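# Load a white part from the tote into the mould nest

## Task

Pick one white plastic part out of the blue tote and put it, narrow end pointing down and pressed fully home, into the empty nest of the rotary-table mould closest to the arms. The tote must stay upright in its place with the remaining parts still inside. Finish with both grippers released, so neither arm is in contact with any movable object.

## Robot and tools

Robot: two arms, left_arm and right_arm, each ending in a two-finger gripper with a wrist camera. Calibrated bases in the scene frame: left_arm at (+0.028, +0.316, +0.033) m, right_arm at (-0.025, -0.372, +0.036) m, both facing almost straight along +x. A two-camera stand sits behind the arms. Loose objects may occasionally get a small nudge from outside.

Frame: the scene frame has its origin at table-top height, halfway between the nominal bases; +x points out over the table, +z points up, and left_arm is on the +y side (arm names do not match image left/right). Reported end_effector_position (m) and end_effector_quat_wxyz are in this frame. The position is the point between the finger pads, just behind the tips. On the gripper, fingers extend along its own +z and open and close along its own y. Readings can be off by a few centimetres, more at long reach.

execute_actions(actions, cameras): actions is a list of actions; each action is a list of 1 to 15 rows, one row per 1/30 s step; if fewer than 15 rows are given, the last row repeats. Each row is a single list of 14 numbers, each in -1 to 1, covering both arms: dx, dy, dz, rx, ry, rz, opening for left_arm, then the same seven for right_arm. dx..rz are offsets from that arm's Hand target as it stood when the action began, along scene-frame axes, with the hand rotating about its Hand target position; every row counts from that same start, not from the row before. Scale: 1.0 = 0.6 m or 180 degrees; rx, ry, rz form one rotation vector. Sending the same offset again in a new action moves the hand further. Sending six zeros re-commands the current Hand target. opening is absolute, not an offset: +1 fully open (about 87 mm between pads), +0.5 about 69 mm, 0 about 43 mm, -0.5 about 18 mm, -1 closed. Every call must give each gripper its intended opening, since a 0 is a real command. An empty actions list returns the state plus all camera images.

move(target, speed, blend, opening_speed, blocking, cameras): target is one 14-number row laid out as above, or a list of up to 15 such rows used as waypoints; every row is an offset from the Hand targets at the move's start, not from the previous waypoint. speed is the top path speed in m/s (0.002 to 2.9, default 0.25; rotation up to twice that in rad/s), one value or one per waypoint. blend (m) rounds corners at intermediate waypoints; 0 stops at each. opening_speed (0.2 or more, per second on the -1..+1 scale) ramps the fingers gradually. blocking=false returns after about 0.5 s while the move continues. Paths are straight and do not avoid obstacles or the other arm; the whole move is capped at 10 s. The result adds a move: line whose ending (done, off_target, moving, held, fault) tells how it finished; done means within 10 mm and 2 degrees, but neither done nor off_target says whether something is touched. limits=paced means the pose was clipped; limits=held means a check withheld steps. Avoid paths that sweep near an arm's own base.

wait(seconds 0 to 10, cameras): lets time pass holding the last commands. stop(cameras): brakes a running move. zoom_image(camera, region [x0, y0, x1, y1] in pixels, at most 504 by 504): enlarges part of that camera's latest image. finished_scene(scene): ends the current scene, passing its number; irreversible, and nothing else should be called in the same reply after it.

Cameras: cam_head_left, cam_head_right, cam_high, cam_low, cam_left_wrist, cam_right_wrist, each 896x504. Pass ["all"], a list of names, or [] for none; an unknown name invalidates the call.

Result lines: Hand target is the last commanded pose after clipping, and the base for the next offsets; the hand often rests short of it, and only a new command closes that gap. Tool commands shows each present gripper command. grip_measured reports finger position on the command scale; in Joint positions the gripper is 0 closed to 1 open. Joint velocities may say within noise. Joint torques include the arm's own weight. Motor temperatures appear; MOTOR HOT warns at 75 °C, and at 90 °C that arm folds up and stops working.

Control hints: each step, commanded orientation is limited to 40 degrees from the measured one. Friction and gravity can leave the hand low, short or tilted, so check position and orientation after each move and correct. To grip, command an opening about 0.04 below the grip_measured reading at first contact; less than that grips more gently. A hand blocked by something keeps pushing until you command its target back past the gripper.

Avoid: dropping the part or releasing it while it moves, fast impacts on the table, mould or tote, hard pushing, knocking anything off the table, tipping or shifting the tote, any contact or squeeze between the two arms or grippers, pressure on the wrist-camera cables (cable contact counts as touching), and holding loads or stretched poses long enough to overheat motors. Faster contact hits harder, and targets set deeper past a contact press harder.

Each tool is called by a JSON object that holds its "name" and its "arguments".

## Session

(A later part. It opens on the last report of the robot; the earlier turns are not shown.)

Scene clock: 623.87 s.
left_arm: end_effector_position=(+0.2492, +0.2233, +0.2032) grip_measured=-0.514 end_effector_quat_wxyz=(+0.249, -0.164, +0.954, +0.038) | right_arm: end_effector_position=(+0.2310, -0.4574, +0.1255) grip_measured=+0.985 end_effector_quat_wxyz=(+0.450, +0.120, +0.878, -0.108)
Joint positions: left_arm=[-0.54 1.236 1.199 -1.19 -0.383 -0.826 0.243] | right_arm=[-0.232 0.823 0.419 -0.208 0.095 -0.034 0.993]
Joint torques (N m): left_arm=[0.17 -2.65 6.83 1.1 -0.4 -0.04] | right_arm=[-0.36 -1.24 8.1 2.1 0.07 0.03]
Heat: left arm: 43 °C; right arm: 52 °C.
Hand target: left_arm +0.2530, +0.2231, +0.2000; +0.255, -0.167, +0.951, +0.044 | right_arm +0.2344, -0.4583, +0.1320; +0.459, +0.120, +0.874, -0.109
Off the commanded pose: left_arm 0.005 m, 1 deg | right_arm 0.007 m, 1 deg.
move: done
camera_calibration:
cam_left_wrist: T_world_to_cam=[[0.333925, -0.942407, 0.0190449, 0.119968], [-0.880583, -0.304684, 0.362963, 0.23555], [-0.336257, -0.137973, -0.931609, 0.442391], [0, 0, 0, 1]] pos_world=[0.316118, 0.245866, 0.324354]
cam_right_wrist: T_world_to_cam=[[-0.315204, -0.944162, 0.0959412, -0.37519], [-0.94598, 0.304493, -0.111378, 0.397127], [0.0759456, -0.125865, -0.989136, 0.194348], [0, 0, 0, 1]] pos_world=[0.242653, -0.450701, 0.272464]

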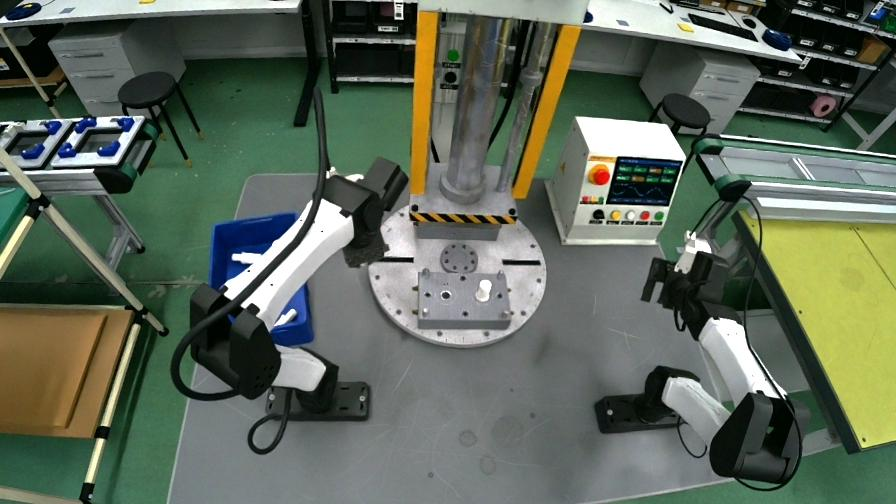

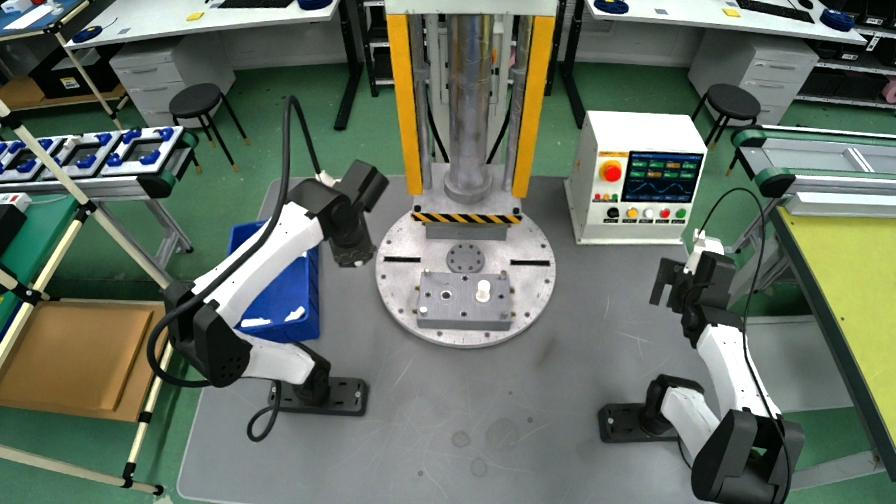

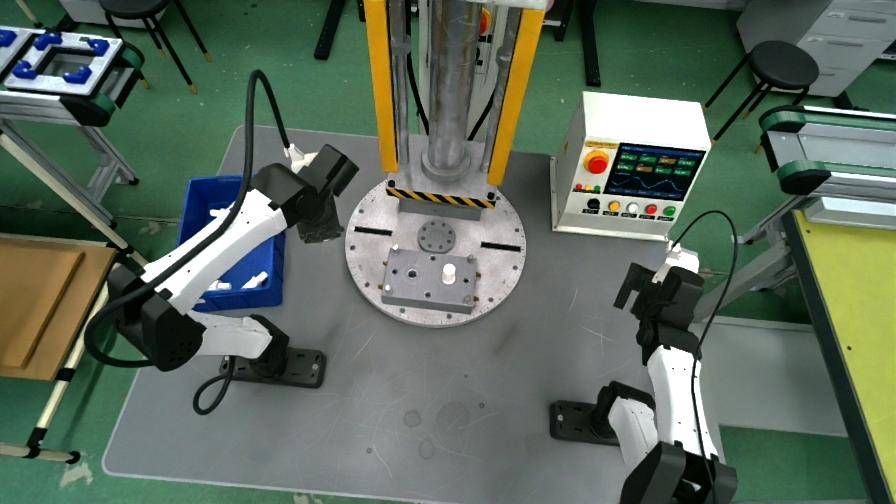

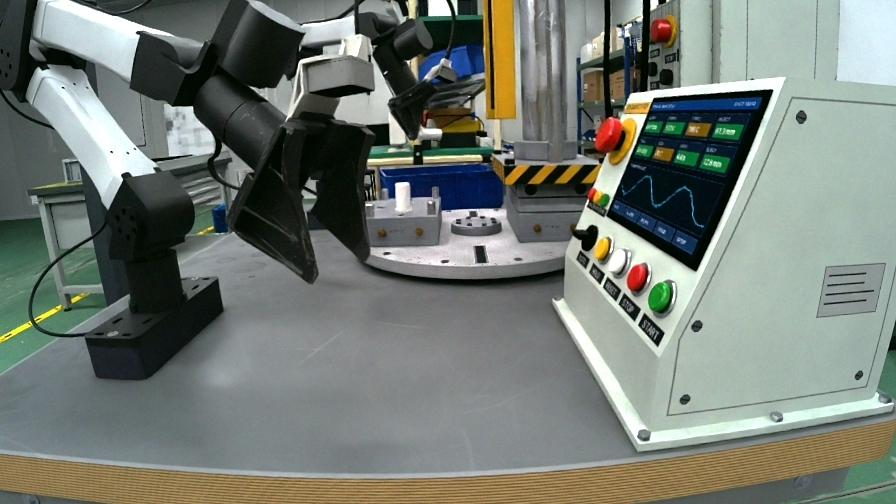

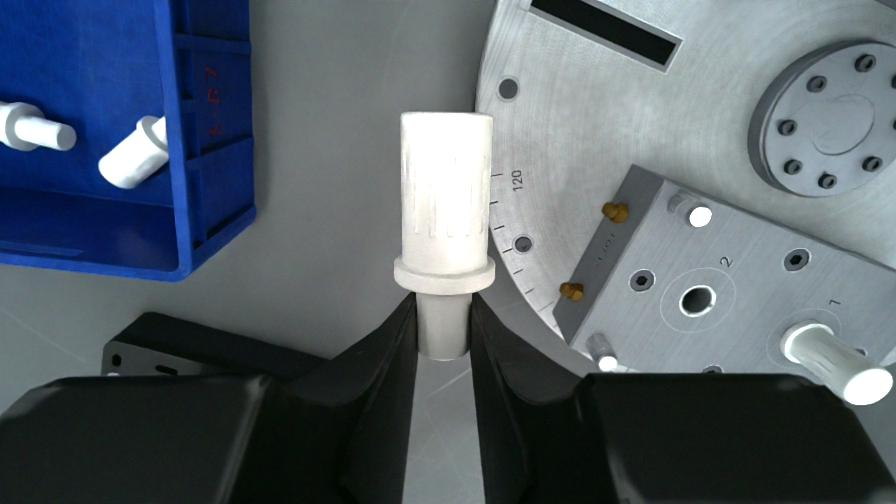

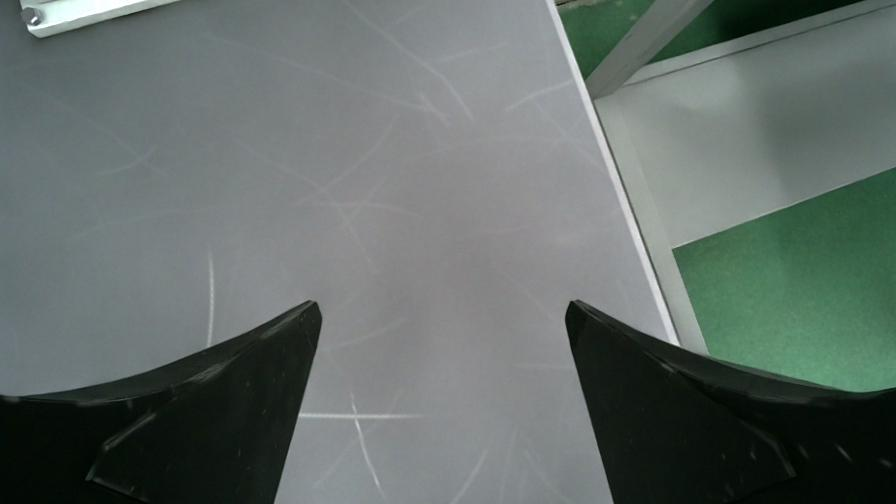

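{"name": "move", "arguments": {"target": [0.005, 0, -0.288, 0, 0, 0, -0.62, 0, 0, 0, 0, 0, 0, 1], "speed": 0.12, "cameras": ["cam_left_wrist", "cam_low"]}}

{"name": "zoom_image", "arguments": {"camera": "cam_low", "region": [380, 130, 480, 230]}}

Scene clock: 640.73 s.
left_arm: end_effector_position=(+0.2539, +0.2208, +0.0309) grip_measured=-0.514 end_effector_quat_wxyz=(+0.250, -0.165, +0.953, +0.038) | right_arm: end_effector_position=(+0.2310, -0.4574, +0.1255) grip_measured=+0.985 end_effector_quat_wxyz=(+0.450, +0.120, +0.878, -0.108)
Joint positions: left_arm=[-0.54 1.38 0.591 -0.437 -0.385 -0.826 0.243] | right_arm=[-0.232 0.823 0.419 -0.208 0.095 -0.034 0.993]
Joint torques (N m): left_arm=[0.77 -2.82 6.23 1.14 -0.34 -0.01] | right_arm=[-0.28 -1.24 8.12 2.12 0.1 0]
Heat: left arm: 42 °C; right arm: 52 °C.
Hand target: left_arm +0.2559, +0.2231, +0.0271; +0.255, -0.167, +0.951, +0.044 | right_arm +0.2344, -0.4583, +0.1320; +0.459, +0.120, +0.874, -0.109
Off the commanded pose: left_arm 0.005 m, 1 deg | right_arm 0.007 m, 1 deg.
move: done
camera_calibration:
cam_left_wrist: T_world_to_cam=[[0.33486, -0.942058, 0.0198737, 0.119065], [-0.881343, -0.305678, 0.360272, 0.301895], [-0.333323, -0.138156, -0.932635, 0.282407], [0, 0, 0, 1]] pos_world=[0.320336, 0.243466, 0.152252]
Images, in order (width x height): cam_low 896x504, cam_left_wrist 896x504.

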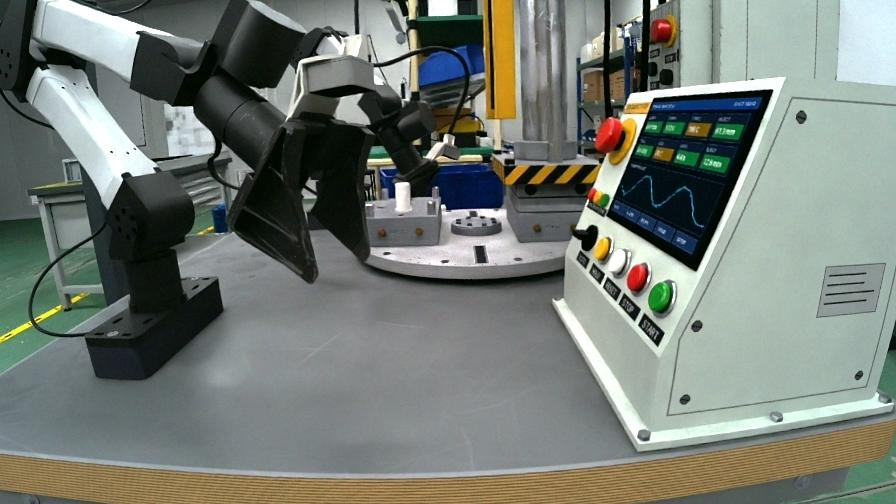

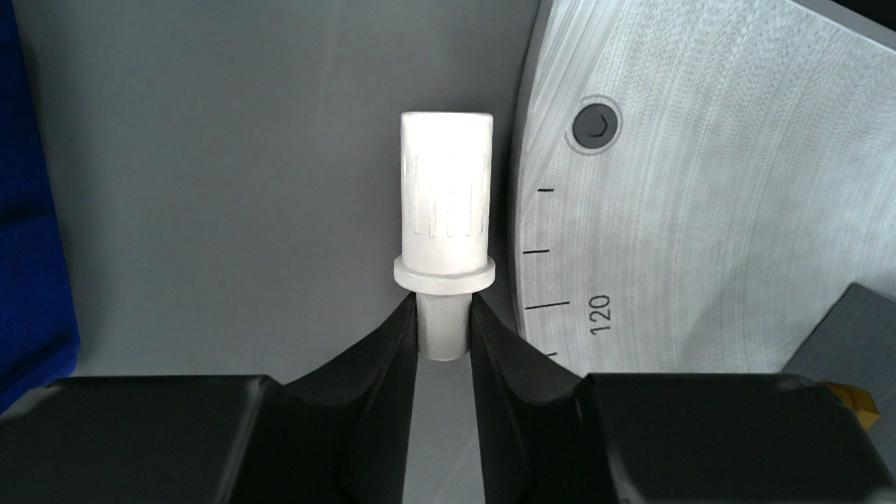

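Scaled by 5.040 from the camera's 896x504 image, which has a finer 1280x720 frame.

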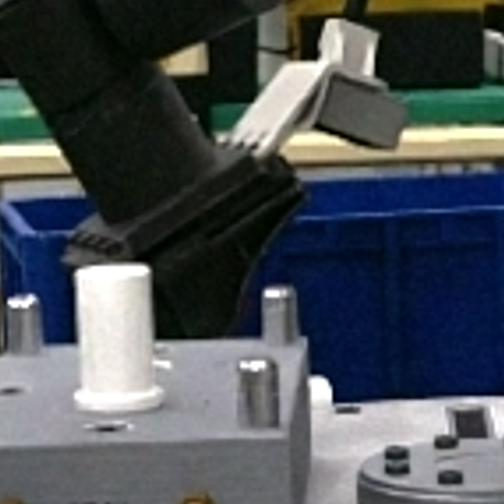

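{"name": "move", "arguments": {"target": [[-0.10, 0.037, 0.03, 0, 0, 0, -0.62, 0, 0, 0, 0, 0, 0, 1], [-0.10, 0.037, -0.012, 0, 0, 0, -0.62, 0, 0, 0, 0, 0, 0, 1]], "speed": [0.12, 0.06], "cameras": ["cam_left_wrist", "cam_low", "cam_head_right"]}}

{"name": "zoom_image", "arguments": {"camera": "cam_low", "region": [350, 130, 450, 230]}}

Scene clock: 694.80 s.
left_arm: end_effector_position=(+0.1936, +0.2440, +0.0220) grip_measured=-0.514 end_effector_quat_wxyz=(+0.246, -0.165, +0.954, +0.039) | right_arm: end_effector_position=(+0.2310, -0.4574, +0.1255) grip_measured=+0.985 end_effector_quat_wxyz=(+0.450, +0.120, +0.878, -0.108)
Joint positions: left_arm=[-0.615 1.109 0.39 -0.545 -0.405 -0.907 0.243] | right_arm=[-0.232 0.823 0.419 -0.208 0.095 -0.034 0.993]
Joint torques (N m): left_arm=[0.02 -1.28 6.27 1.06 -0.43 -0.08] | right_arm=[-0.28 -1.32 8.16 2.13 0.11 0.02]
Motor temperatures (°C): left_arm=[29 32 42 32 28 29 29] | right_arm=[29 32 52 44 27 28 31]
Heat: left arm: 42 °C; right arm: 52 °C.
Hand target: left_arm +0.1960, +0.2453, +0.0200; +0.255, -0.167, +0.951, +0.044 | right_arm +0.2344, -0.4583, +0.1320; +0.459, +0.120, +0.874, -0.109
Off the commanded pose: left_arm 0.003 m, 1 deg | right_arm 0.007 m, 1 deg.
move: done
camera_calibration:
cam_left_wrist: T_world_to_cam=[[0.336806, -0.941428, 0.0165573, 0.160808], [-0.877329, -0.307393, 0.368516, 0.258535], [-0.341842, -0.138644, -0.929474, 0.25896], [0, 0, 0, 1]] pos_world=[0.261183, 0.266765, 0.14276]
Images, in order (width x height): cam_head_right 896x504, cam_low 896x504, cam_left_wrist 896x504.

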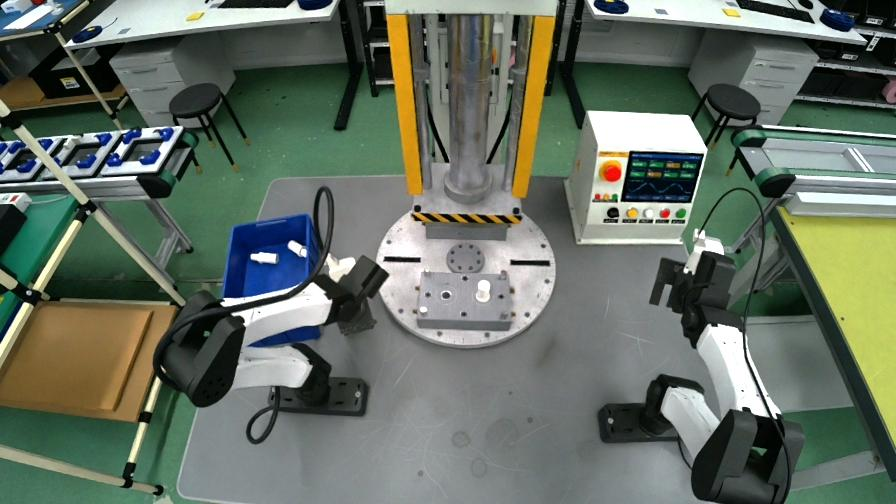

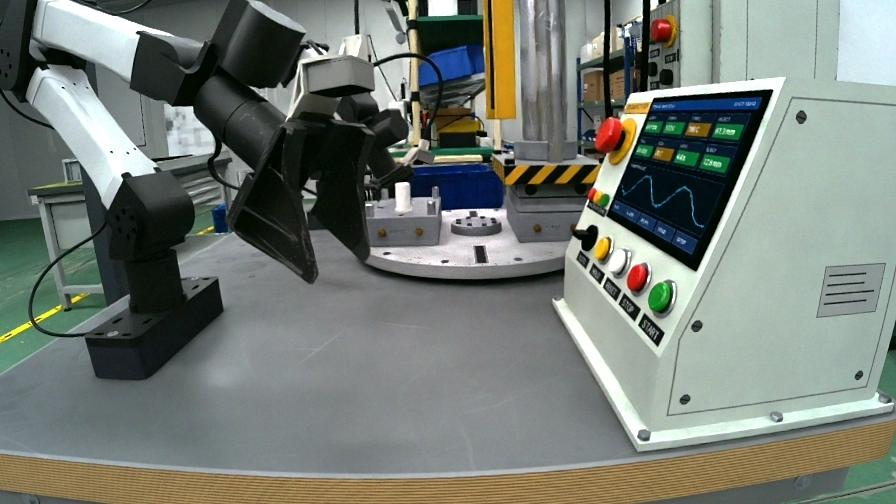

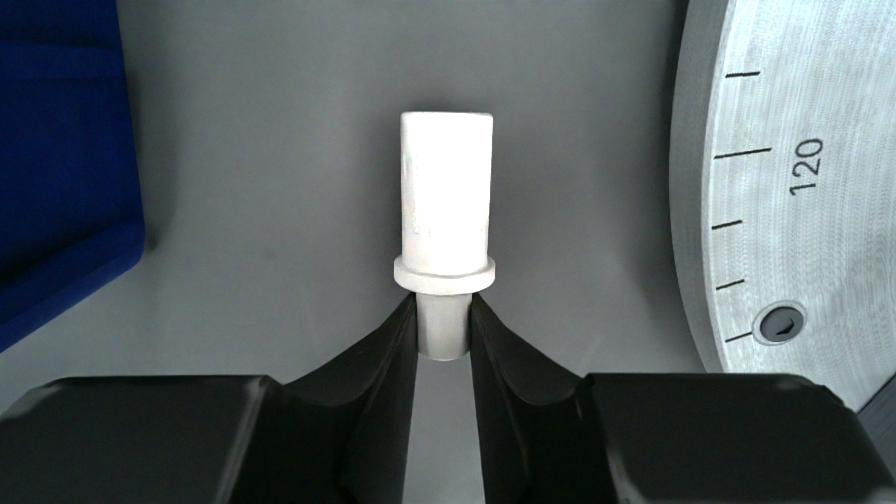

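Scaled by 5.040 from the camera's 896x504 image, which has a finer 1280x720 frame.

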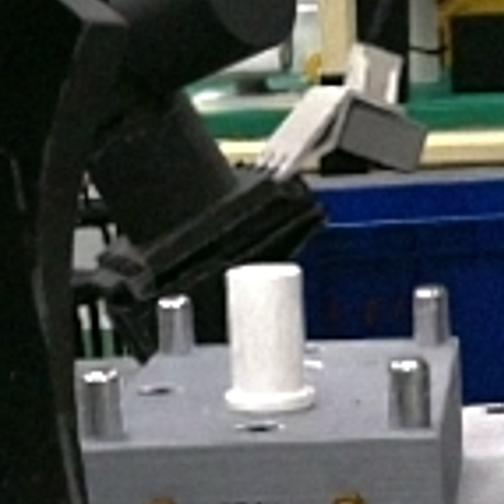

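{"name": "move", "arguments": {"target": [0, 0, -0.0142, 0.0034, -0.0094, 0, -0.62, 0, 0, 0, 0, 0, 0, 1], "speed": 0.03, "cameras": ["cam_left_wrist"]}}

{"name": "zoom_image", "arguments": {"camera": "cam_left_wrist", "region": [360, 90, 540, 390]}}

Scene clock: 707.13 s.
left_arm: end_effector_position=(+0.1942, +0.2434, +0.0142) grip_measured=-0.514 end_effector_quat_wxyz=(+0.262, -0.164, +0.950, +0.040) | right_arm: end_effector_position=(+0.2310, -0.4574, +0.1255) grip_measured=+0.985 end_effector_quat_wxyz=(+0.450, +0.120, +0.878, -0.108)
Joint positions: left_arm=[-0.646 1.119 0.351 -0.484 -0.439 -0.929 0.243] | right_arm=[-0.232 0.823 0.419 -0.208 0.095 -0.034 0.993]
Joint torques (N m): left_arm=[0.03 -1.01 5.98 1.09 -0.46 -0.09] | right_arm=[-0.36 -1.42 8.12 2.13 0.11 0.03]
Heat: left arm: 42 °C; right arm: 52 °C.
Hand target: left_arm +0.1960, +0.2453, +0.0115; +0.270, -0.167, +0.947, +0.047 | right_arm +0.2344, -0.4583, +0.1320; +0.459, +0.120, +0.874, -0.109
Off the commanded pose: left_arm 0.004 m, 1 deg | right_arm 0.007 m, 1 deg.
move: done
camera_calibration:
cam_left_wrist: T_world_to_cam=[[0.334731, -0.942118, 0.0191772, 0.160599], [-0.889136, -0.309036, 0.337542, 0.264881], [-0.312078, -0.130037, -0.941115, 0.244196], [0, 0, 0, 1]] pos_world=[0.257966, 0.264916, 0.137328]
Images, in order (width x height): cam_left_wrist 896x504.

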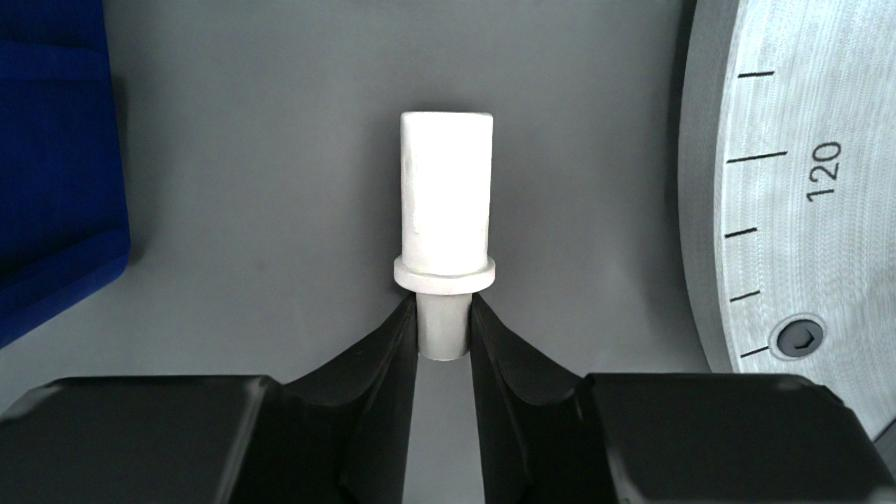

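Scaled by 1.680 from the camera's 896x504 image, which has a finer 1280x720 frame.

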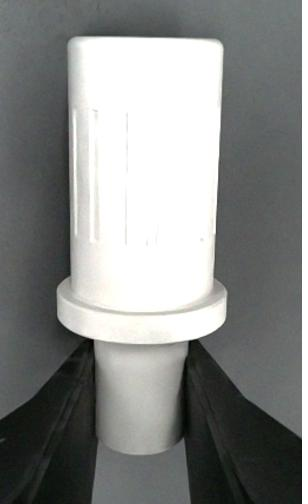

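{"name": "move", "arguments": {"target": [0, 0, -0.003, 0, 0, 0, -0.62, 0, 0, 0, 0, 0, 0, 1], "speed": 0.02, "cameras": ["cam_left_wrist"]}}

{"name": "zoom_image", "arguments": {"camera": "cam_left_wrist", "region": [360, 90, 540, 390]}}

Scene clock: 712.60 s.
left_arm: end_effector_position=(+0.1962, +0.2433, +0.0140) grip_measured=-0.514 end_effector_quat_wxyz=(+0.265, -0.165, +0.949, +0.041) | right_arm: end_effector_position=(+0.2310, -0.4574, +0.1255) grip_measured=+0.985 end_effector_quat_wxyz=(+0.450, +0.120, +0.878, -0.108)
Joint positions: left_arm=[-0.646 1.126 0.351 -0.473 -0.446 -0.929 0.243] | right_arm=[-0.232 0.823 0.419 -0.208 0.095 -0.034 0.993]
Joint torques (N m): left_arm=[0.06 -0.96 5.48 1.06 -0.39 -0.09] | right_arm=[-0.4 -1.22 8.06 2.15 0.1 0.03]
Heat: left arm: 42 °C; right arm: 52 °C.
Hand target: left_arm +0.1959, +0.2453, +0.0096; +0.270, -0.167, +0.947, +0.047 | right_arm +0.2344, -0.4583, +0.1320; +0.459, +0.120, +0.874, -0.109
Off the commanded pose: left_arm 0.005 m, 1 deg | right_arm 0.007 m, 1 deg.
move: done
camera_calibration:
cam_left_wrist: T_world_to_cam=[[0.336918, -0.941334, 0.0193889, 0.159298], [-0.890847, -0.312047, 0.330178, 0.267818], [-0.304758, -0.128515, -0.94372, 0.242803], [0, 0, 0, 1]] pos_world=[0.25891, 0.264728, 0.137622]
Images, in order (width x height): cam_left_wrist 896x504.

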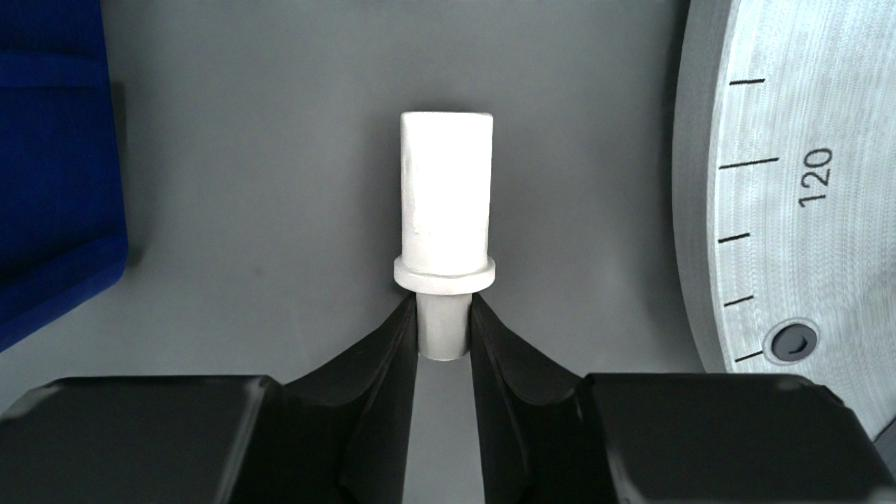

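Scaled by 1.680 from the camera's 896x504 image, which has a finer 1280x720 frame.

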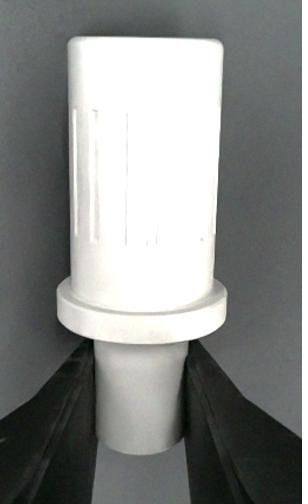

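{"name": "move", "arguments": {"target": [0, -0.003, 0.006, 0, 0, 0, -0.3, 0, 0, 0, 0, 0, 0, 1], "speed": 0.02, "opening_speed": 0.3, "cameras": ["cam_left_wrist"]}}

{"name": "zoom_image", "arguments": {"camera": "cam_left_wrist", "region": [360, 90, 540, 390]}}

Scene clock: 721.00 s.
left_arm: end_effector_position=(+0.1959, +0.2415, +0.0141) grip_measured=-0.300 end_effector_quat_wxyz=(+0.267, -0.166, +0.949, +0.039) | right_arm: end_effector_position=(+0.2310, -0.4574, +0.1255) grip_measured=+0.985 end_effector_quat_wxyz=(+0.450, +0.120, +0.878, -0.108)
Joint positions: left_arm=[-0.656 1.126 0.351 -0.473 -0.448 -0.941 0.35] | right_arm=[-0.232 0.823 0.419 -0.208 0.095 -0.034 0.993]
Joint torques (N m): left_arm=[0.1 -1.26 6.93 0.87 -0.4 -0.07] | right_arm=[-0.34 -1.21 8.23 2.11 0.09 0.01]
Heat: left arm: 41 °C; right arm: 52 °C.
Hand target: left_arm +0.1959, +0.2435, +0.0132; +0.270, -0.167, +0.947, +0.047 | right_arm +0.2344, -0.4583, +0.1320; +0.459, +0.120, +0.874, -0.109
Off the commanded pose: left_arm 0.002 m, 1 deg | right_arm 0.007 m, 1 deg.
move: done
camera_calibration:
cam_left_wrist: T_world_to_cam=[[0.336849, -0.94125, 0.0240975, 0.157623], [-0.892033, -0.310836, 0.328112, 0.266974], [-0.301345, -0.13202, -0.944331, 0.242835], [0, 0, 0, 1]] pos_world=[0.258231, 0.263407, 0.137921]
Images, in order (width x height): cam_left_wrist 896x504.

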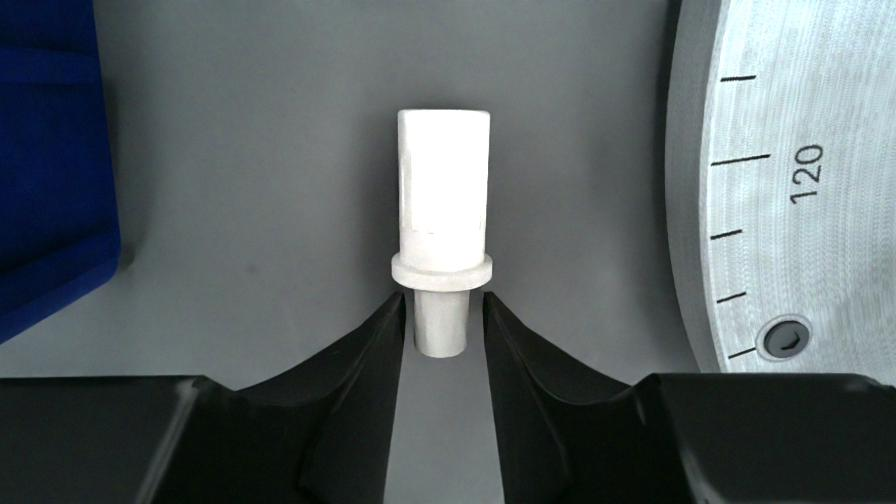

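Scaled by 1.680 from the camera's 896x504 image, which has a finer 1280x720 frame.

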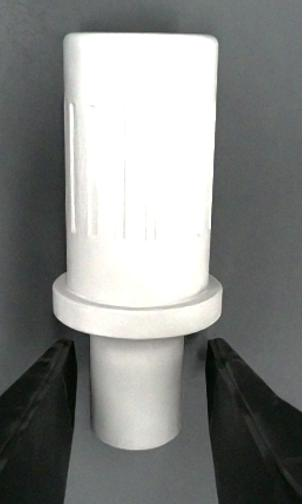

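{"name": "move", "arguments": {"target": [[0, 0, 0.095, 0, 0, 0, 0.1, 0, 0, 0, 0, 0, 0, 1], [0.0728, 0.025, 0.1, -0.0813, 0.2235, 0, 0.1, 0, 0, 0, 0, 0, 0, 1]], "speed": [0.1, 0.15], "opening_speed": 0.5, "cameras": ["cam_left_wrist", "cam_low", "cam_head_right"]}}

{"name": "zoom_image", "arguments": {"camera": "cam_left_wrist", "region": [340, 220, 560, 480]}}

Scene clock: 758.00 s.
left_arm: end_effector_position=(+0.2356, +0.2593, +0.0716) grip_measured=+0.100 end_effector_quat_wxyz=(-0.090, -0.173, +0.981, -0.012) | right_arm: end_effector_position=(+0.2310, -0.4574, +0.1255) grip_measured=+0.985 end_effector_quat_wxyz=(+0.450, +0.120, +0.878, -0.108)
Joint positions: left_arm=[-0.108 1.718 1.08 -1.1 0.075 -0.463 0.55] | right_arm=[-0.232 0.823 0.419 -0.208 0.095 -0.034 0.993]
Joint torques (N m): left_arm=[1.24 -5.01 8.75 -0.1 0.23 0.1] | right_arm=[-0.39 -1.24 8.17 2.16 0.09 0.02]
Heat: left arm: 42 °C; right arm: 52 °C.
Hand target: left_arm +0.2397, +0.2585, +0.0733; -0.094, -0.173, +0.980, -0.017 | right_arm +0.2344, -0.4583, +0.1320; +0.459, +0.120, +0.874, -0.109
Off the commanded pose: left_arm 0.004 m, 1 deg | right_arm 0.007 m, 1 deg.
move: done
camera_calibration:
cam_left_wrist: T_world_to_cam=[[0.348142, -0.93744, -0.00199127, 0.157831], [-0.45551, -0.171021, 0.873649, 0.110909], [-0.819334, -0.303247, -0.486552, 0.444999], [0, 0, 0, 1]] pos_world=[0.360175, 0.301869, 0.119934]
Images, in order (width x height): cam_head_right 896x504, cam_low 896x504, cam_left_wrist 896x504.

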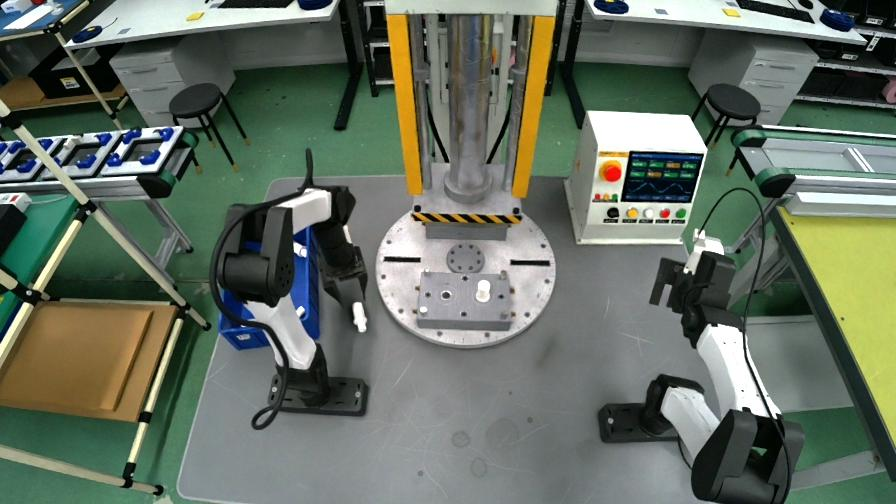

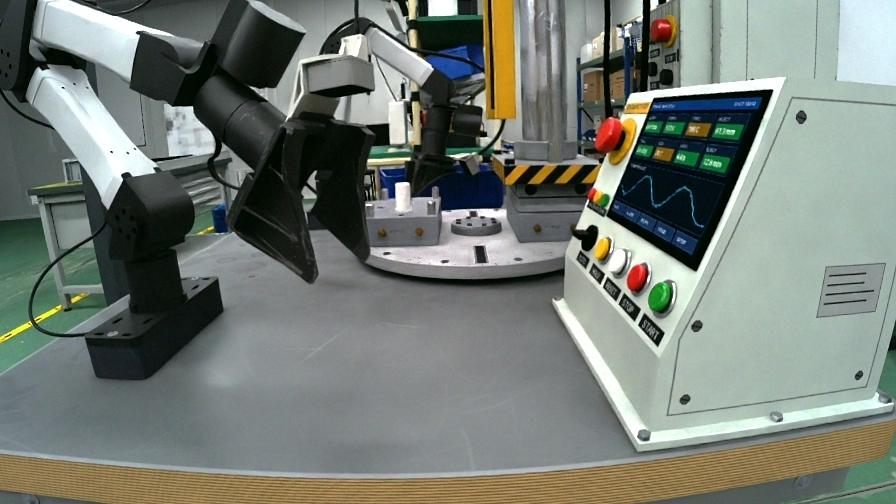

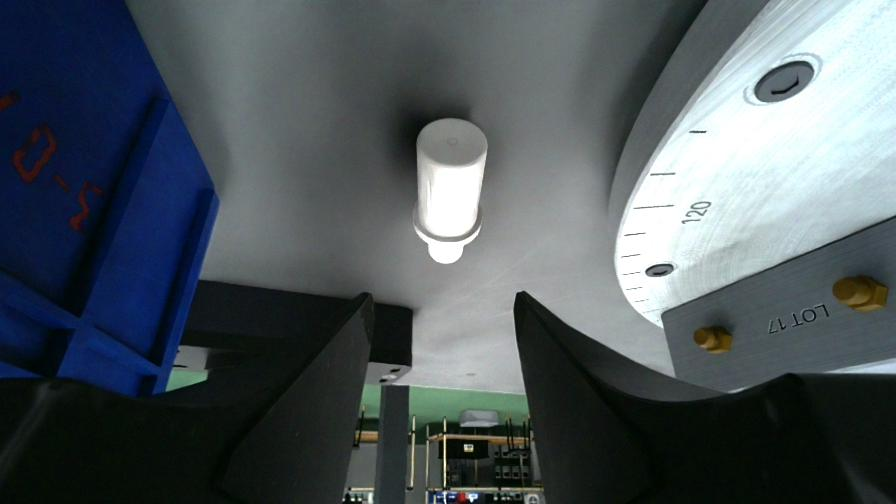

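Scaled by 1.938 from the camera's 896x504 image, which has a finer 1280x720 frame.

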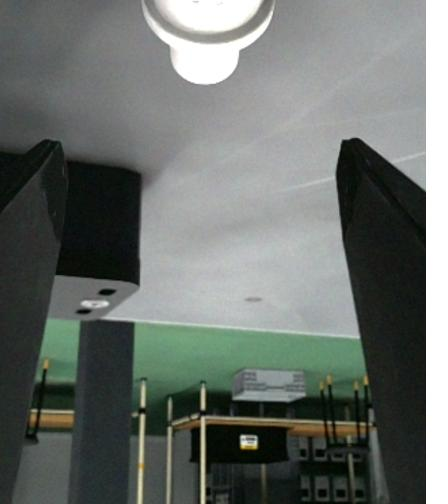

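{"name": "move", "arguments": {"target": [[0.0038, -0.0025, -0.07, 0, 0, 0, 0.1, 0, 0, 0, 0, 0, 0, 1], [0.0038, -0.0025, -0.099, 0, 0, 0, 0.1, 0, 0, 0, 0, 0, 0, 1]], "speed": [0.08, 0.04], "cameras": ["cam_left_wrist", "cam_low"]}}

{"name": "zoom_image", "arguments": {"camera": "cam_left_wrist", "region": [340, 150, 560, 400]}}

Scene clock: 789.27 s.
left_arm: end_effector_position=(+0.2433, +0.2580, +0.0194) grip_measured=+0.100 end_effector_quat_wxyz=(-0.089, -0.173, +0.981, -0.013) | right_arm: end_effector_position=(+0.2310, -0.4574, +0.1255) grip_measured=+0.985 end_effector_quat_wxyz=(+0.450, +0.120, +0.878, -0.108)
Joint positions: left_arm=[-0.108 1.84 0.998 -0.891 0.076 -0.463 0.55] | right_arm=[-0.232 0.823 0.419 -0.208 0.095 -0.034 0.993]
Joint torques (N m): left_arm=[0.9 -5.48 5.03 0.17 0.24 0.06] | right_arm=[-0.39 -1.28 8.09 2.13 0.08 0.01]
Heat: left arm: 43 °C; right arm: 52 °C.
Hand target: left_arm +0.2418, +0.2570, +0.0138; -0.094, -0.173, +0.980, -0.017 | right_arm +0.2344, -0.4583, +0.1320; +0.459, +0.120, +0.874, -0.109
Off the commanded pose: left_arm 0.006 m, 1 deg | right_arm 0.007 m, 1 deg.
move: done
camera_calibration:
cam_left_wrist: T_world_to_cam=[[0.348452, -0.937325, 0.00157429, 0.153679], [-0.458847, -0.169112, 0.872273, 0.160067], [-0.817338, -0.304667, -0.489016, 0.42552], [0, 0, 0, 1]] pos_world=[0.36769, 0.300759, 0.0682222]
Images, in order (width x height): cam_low 896x504, cam_left_wrist 896x504.

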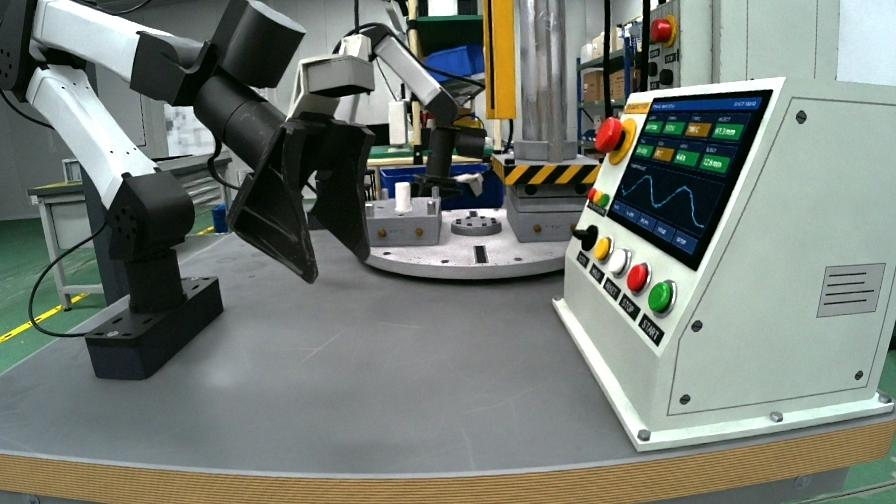

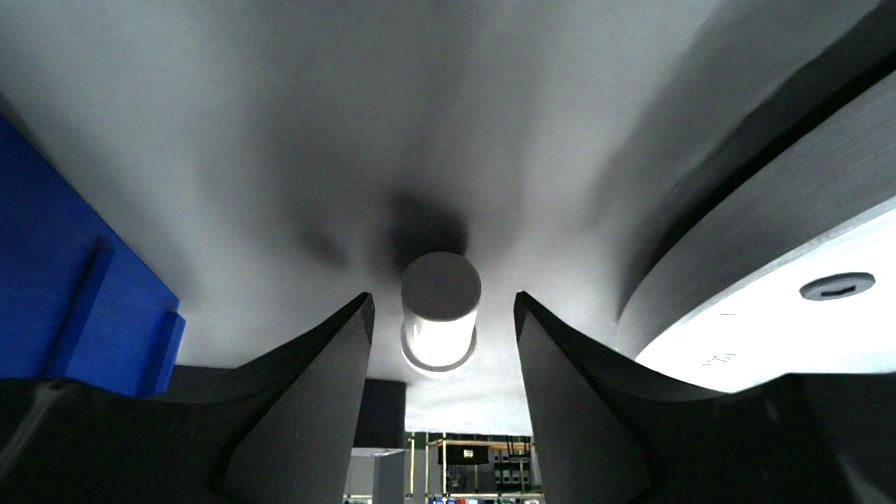

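Scaled by 2.016 from the camera's 896x504 image, which has a finer 1280x720 frame.

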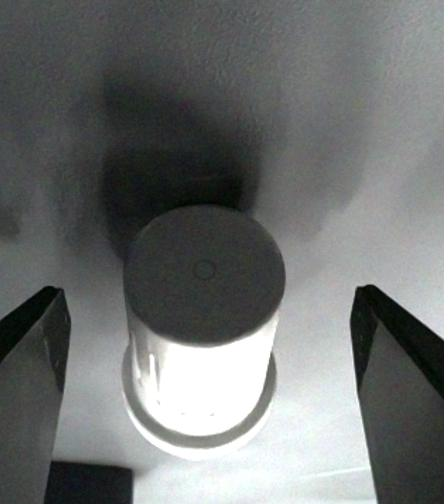

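{"name": "move", "arguments": {"target": [-0.0158, -0.0035, 0.0, 0, 0, 0, 0.1, 0, 0, 0, 0, 0, 0, 1], "speed": 0.05, "cameras": ["cam_left_wrist"]}}

{"name": "zoom_image", "arguments": {"camera": "cam_left_wrist", "region": [340, 150, 560, 400]}}

Scene clock: 879.67 s.
left_arm: end_effector_position=(+0.2308, +0.2592, +0.0136) grip_measured=+0.100 end_effector_quat_wxyz=(-0.102, -0.173, +0.980, -0.010) | right_arm: end_effector_position=(+0.2310, -0.4574, +0.1255) grip_measured=+0.985 end_effector_quat_wxyz=(+0.450, +0.120, +0.878, -0.108)
Joint positions: left_arm=[-0.108 1.84 0.958 -0.879 0.078 -0.463 0.55] | right_arm=[-0.232 0.823 0.419 -0.208 0.095 -0.034 0.993]
Joint torques (N m): left_arm=[0.01 -7.53 4.78 0.12 0.23 -0.07] | right_arm=[-0.31 -1.22 8.16 2.13 0.08 0.01]
Heat: left arm: 41 °C; right arm: 53 °C.
Hand target: left_arm +0.2324, +0.2549, +0.0138; -0.094, -0.173, +0.980, -0.017 | right_arm +0.2344, -0.4583, +0.1320; +0.459, +0.120, +0.874, -0.109
Off the commanded pose: left_arm 0.005 m, 1 deg | right_arm 0.007 m, 1 deg.
move: done
camera_calibration:
cam_left_wrist: T_world_to_cam=[[0.34869, -0.937188, -0.0096674, 0.159168], [-0.434006, -0.170601, 0.884609, 0.154168], [-0.830695, -0.304258, -0.466232, 0.415407], [0, 0, 0, 1]] pos_world=[0.356486, 0.301863, 0.058837]
Images, in order (width x height): cam_left_wrist 896x504.

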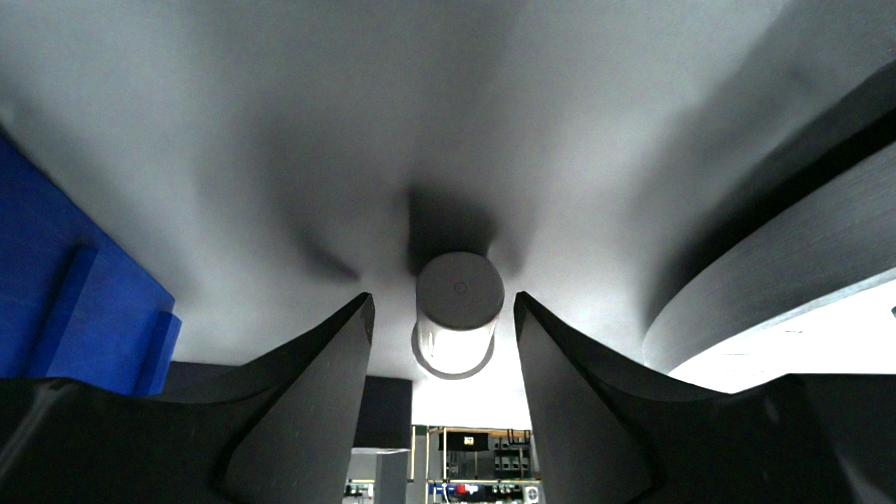

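Scaled by 2.016 from the camera's 896x504 image, which has a finer 1280x720 frame.

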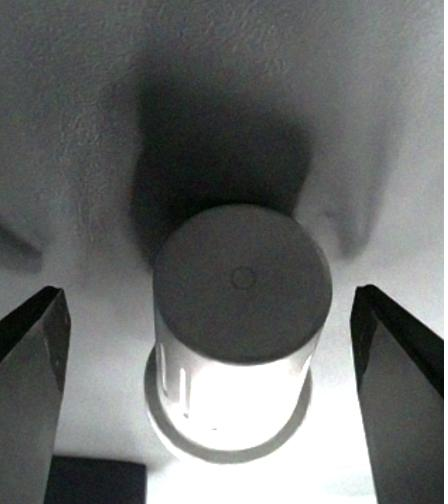

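{"name": "move", "arguments": {"target": [0.001, -0.004, 0.0, 0, 0, 0, 0.1, 0, 0, 0, 0, 0, 0, 1], "speed": 0.05, "cameras": ["cam_left_wrist"]}}

{"name": "zoom_image", "arguments": {"camera": "cam_left_wrist", "region": [340, 150, 560, 400]}}

Scene clock: 895.17 s.
left_arm: end_effector_position=(+0.2305, +0.2569, +0.0136) grip_measured=+0.100 end_effector_quat_wxyz=(-0.102, -0.172, +0.980, -0.010) | right_arm: end_effector_position=(+0.2310, -0.4574, +0.1255) grip_measured=+0.985 end_effector_quat_wxyz=(+0.450, +0.120, +0.878, -0.108)
Joint positions: left_arm=[-0.117 1.84 0.958 -0.879 0.08 -0.468 0.55] | right_arm=[-0.232 0.823 0.419 -0.208 0.095 -0.034 0.993]
Joint torques (N m): left_arm=[0.17 -7.34 5.15 0.12 0.26 -0.09] | right_arm=[-0.32 -1.31 8.08 2.12 0.08 0]
Heat: left arm: 40 °C; right arm: 53 °C.
Hand target: left_arm +0.2330, +0.2526, +0.0138; -0.094, -0.173, +0.980, -0.017 | right_arm +0.2344, -0.4583, +0.1320; +0.459, +0.120, +0.874, -0.109
Off the commanded pose: left_arm 0.005 m, 1 deg | right_arm 0.007 m, 1 deg.
move: done
camera_calibration:
cam_left_wrist: T_world_to_cam=[[0.346004, -0.938187, -0.00930708, 0.158048], [-0.434402, -0.168984, 0.884725, 0.153286], [-0.831611, -0.302075, -0.46602, 0.41411], [0, 0, 0, 1]] pos_world=[0.356281, 0.299274, 0.0588381]
Images, in order (width x height): cam_left_wrist 896x504.

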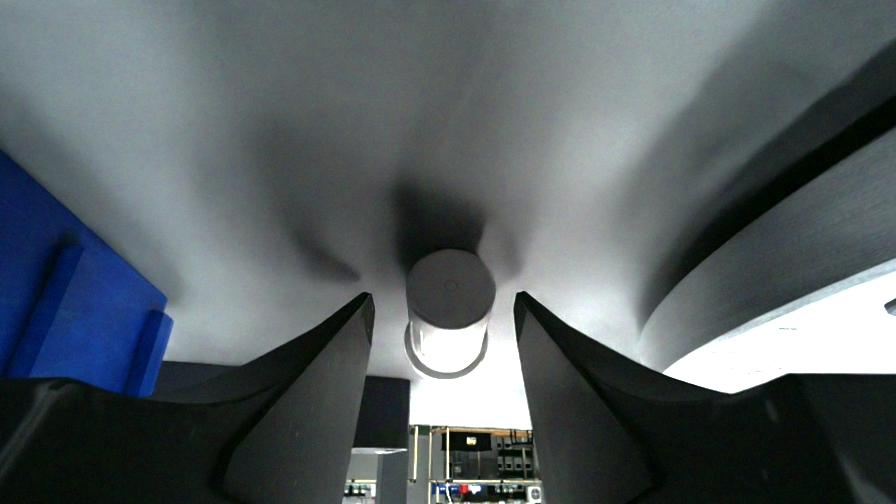

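Scaled by 2.016 from the camera's 896x504 image, which has a finer 1280x720 frame.

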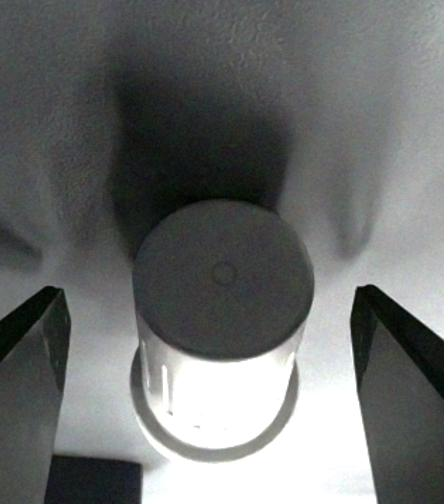

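{"name": "move", "arguments": {"target": [0.0, 0.0, 0.0, 0, 0, 0, -0.46, 0, 0, 0, 0, 0, 0, 1], "speed": 0.05, "opening_speed": 0.35, "cameras": ["cam_left_wrist"]}}

{"name": "zoom_image", "arguments": {"camera": "cam_left_wrist", "region": [340, 150, 560, 400]}}

Scene clock: 904.63 s.
left_arm: end_effector_position=(+0.2304, +0.2568, +0.0136) grip_measured=-0.342 end_effector_quat_wxyz=(-0.103, -0.172, +0.980, -0.010) | right_arm: end_effector_position=(+0.2310, -0.4574, +0.1255) grip_measured=+0.985 end_effector_quat_wxyz=(+0.450, +0.120, +0.878, -0.108)
Joint positions: left_arm=[-0.117 1.84 0.958 -0.879 0.08 -0.469 0.329] | right_arm=[-0.232 0.823 0.419 -0.208 0.095 -0.034 0.993]
Joint torques (N m): left_arm=[0.06 -7.34 5.15 0.11 0.24 -0.08] | right_arm=[-0.31 -1.29 8.16 2.14 0.08 0.02]
Heat: left arm: 40 °C; right arm: 53 °C.
Hand target: left_arm +0.2330, +0.2525, +0.0138; -0.094, -0.173, +0.980, -0.017 | right_arm +0.2344, -0.4583, +0.1320; +0.459, +0.120, +0.874, -0.109
Off the commanded pose: left_arm 0.005 m, 1 deg | right_arm 0.007 m, 1 deg.
move: done
camera_calibration:
cam_left_wrist: T_world_to_cam=[[0.346411, -0.938039, -0.0090532, 0.157841], [-0.434229, -0.168897, 0.884827, 0.153191], [-0.831532, -0.302583, -0.465831, 0.414222], [0, 0, 0, 1]] pos_world=[0.356281, 0.299271, 0.0588391]
Images, in order (width x height): cam_left_wrist 896x504.

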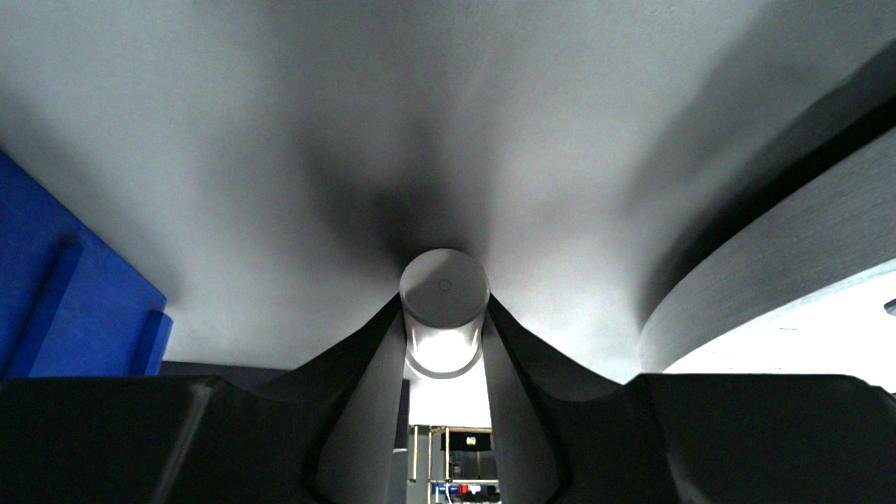

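Scaled by 2.016 from the camera's 896x504 image, which has a finer 1280x720 frame.

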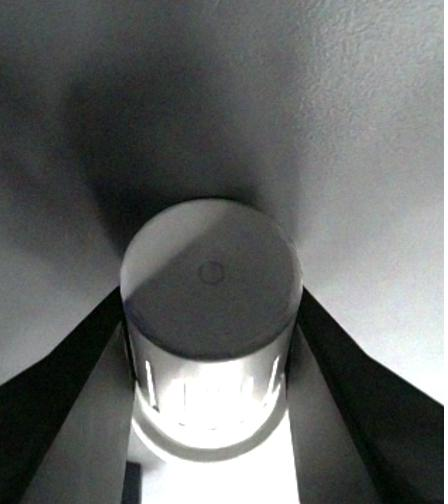

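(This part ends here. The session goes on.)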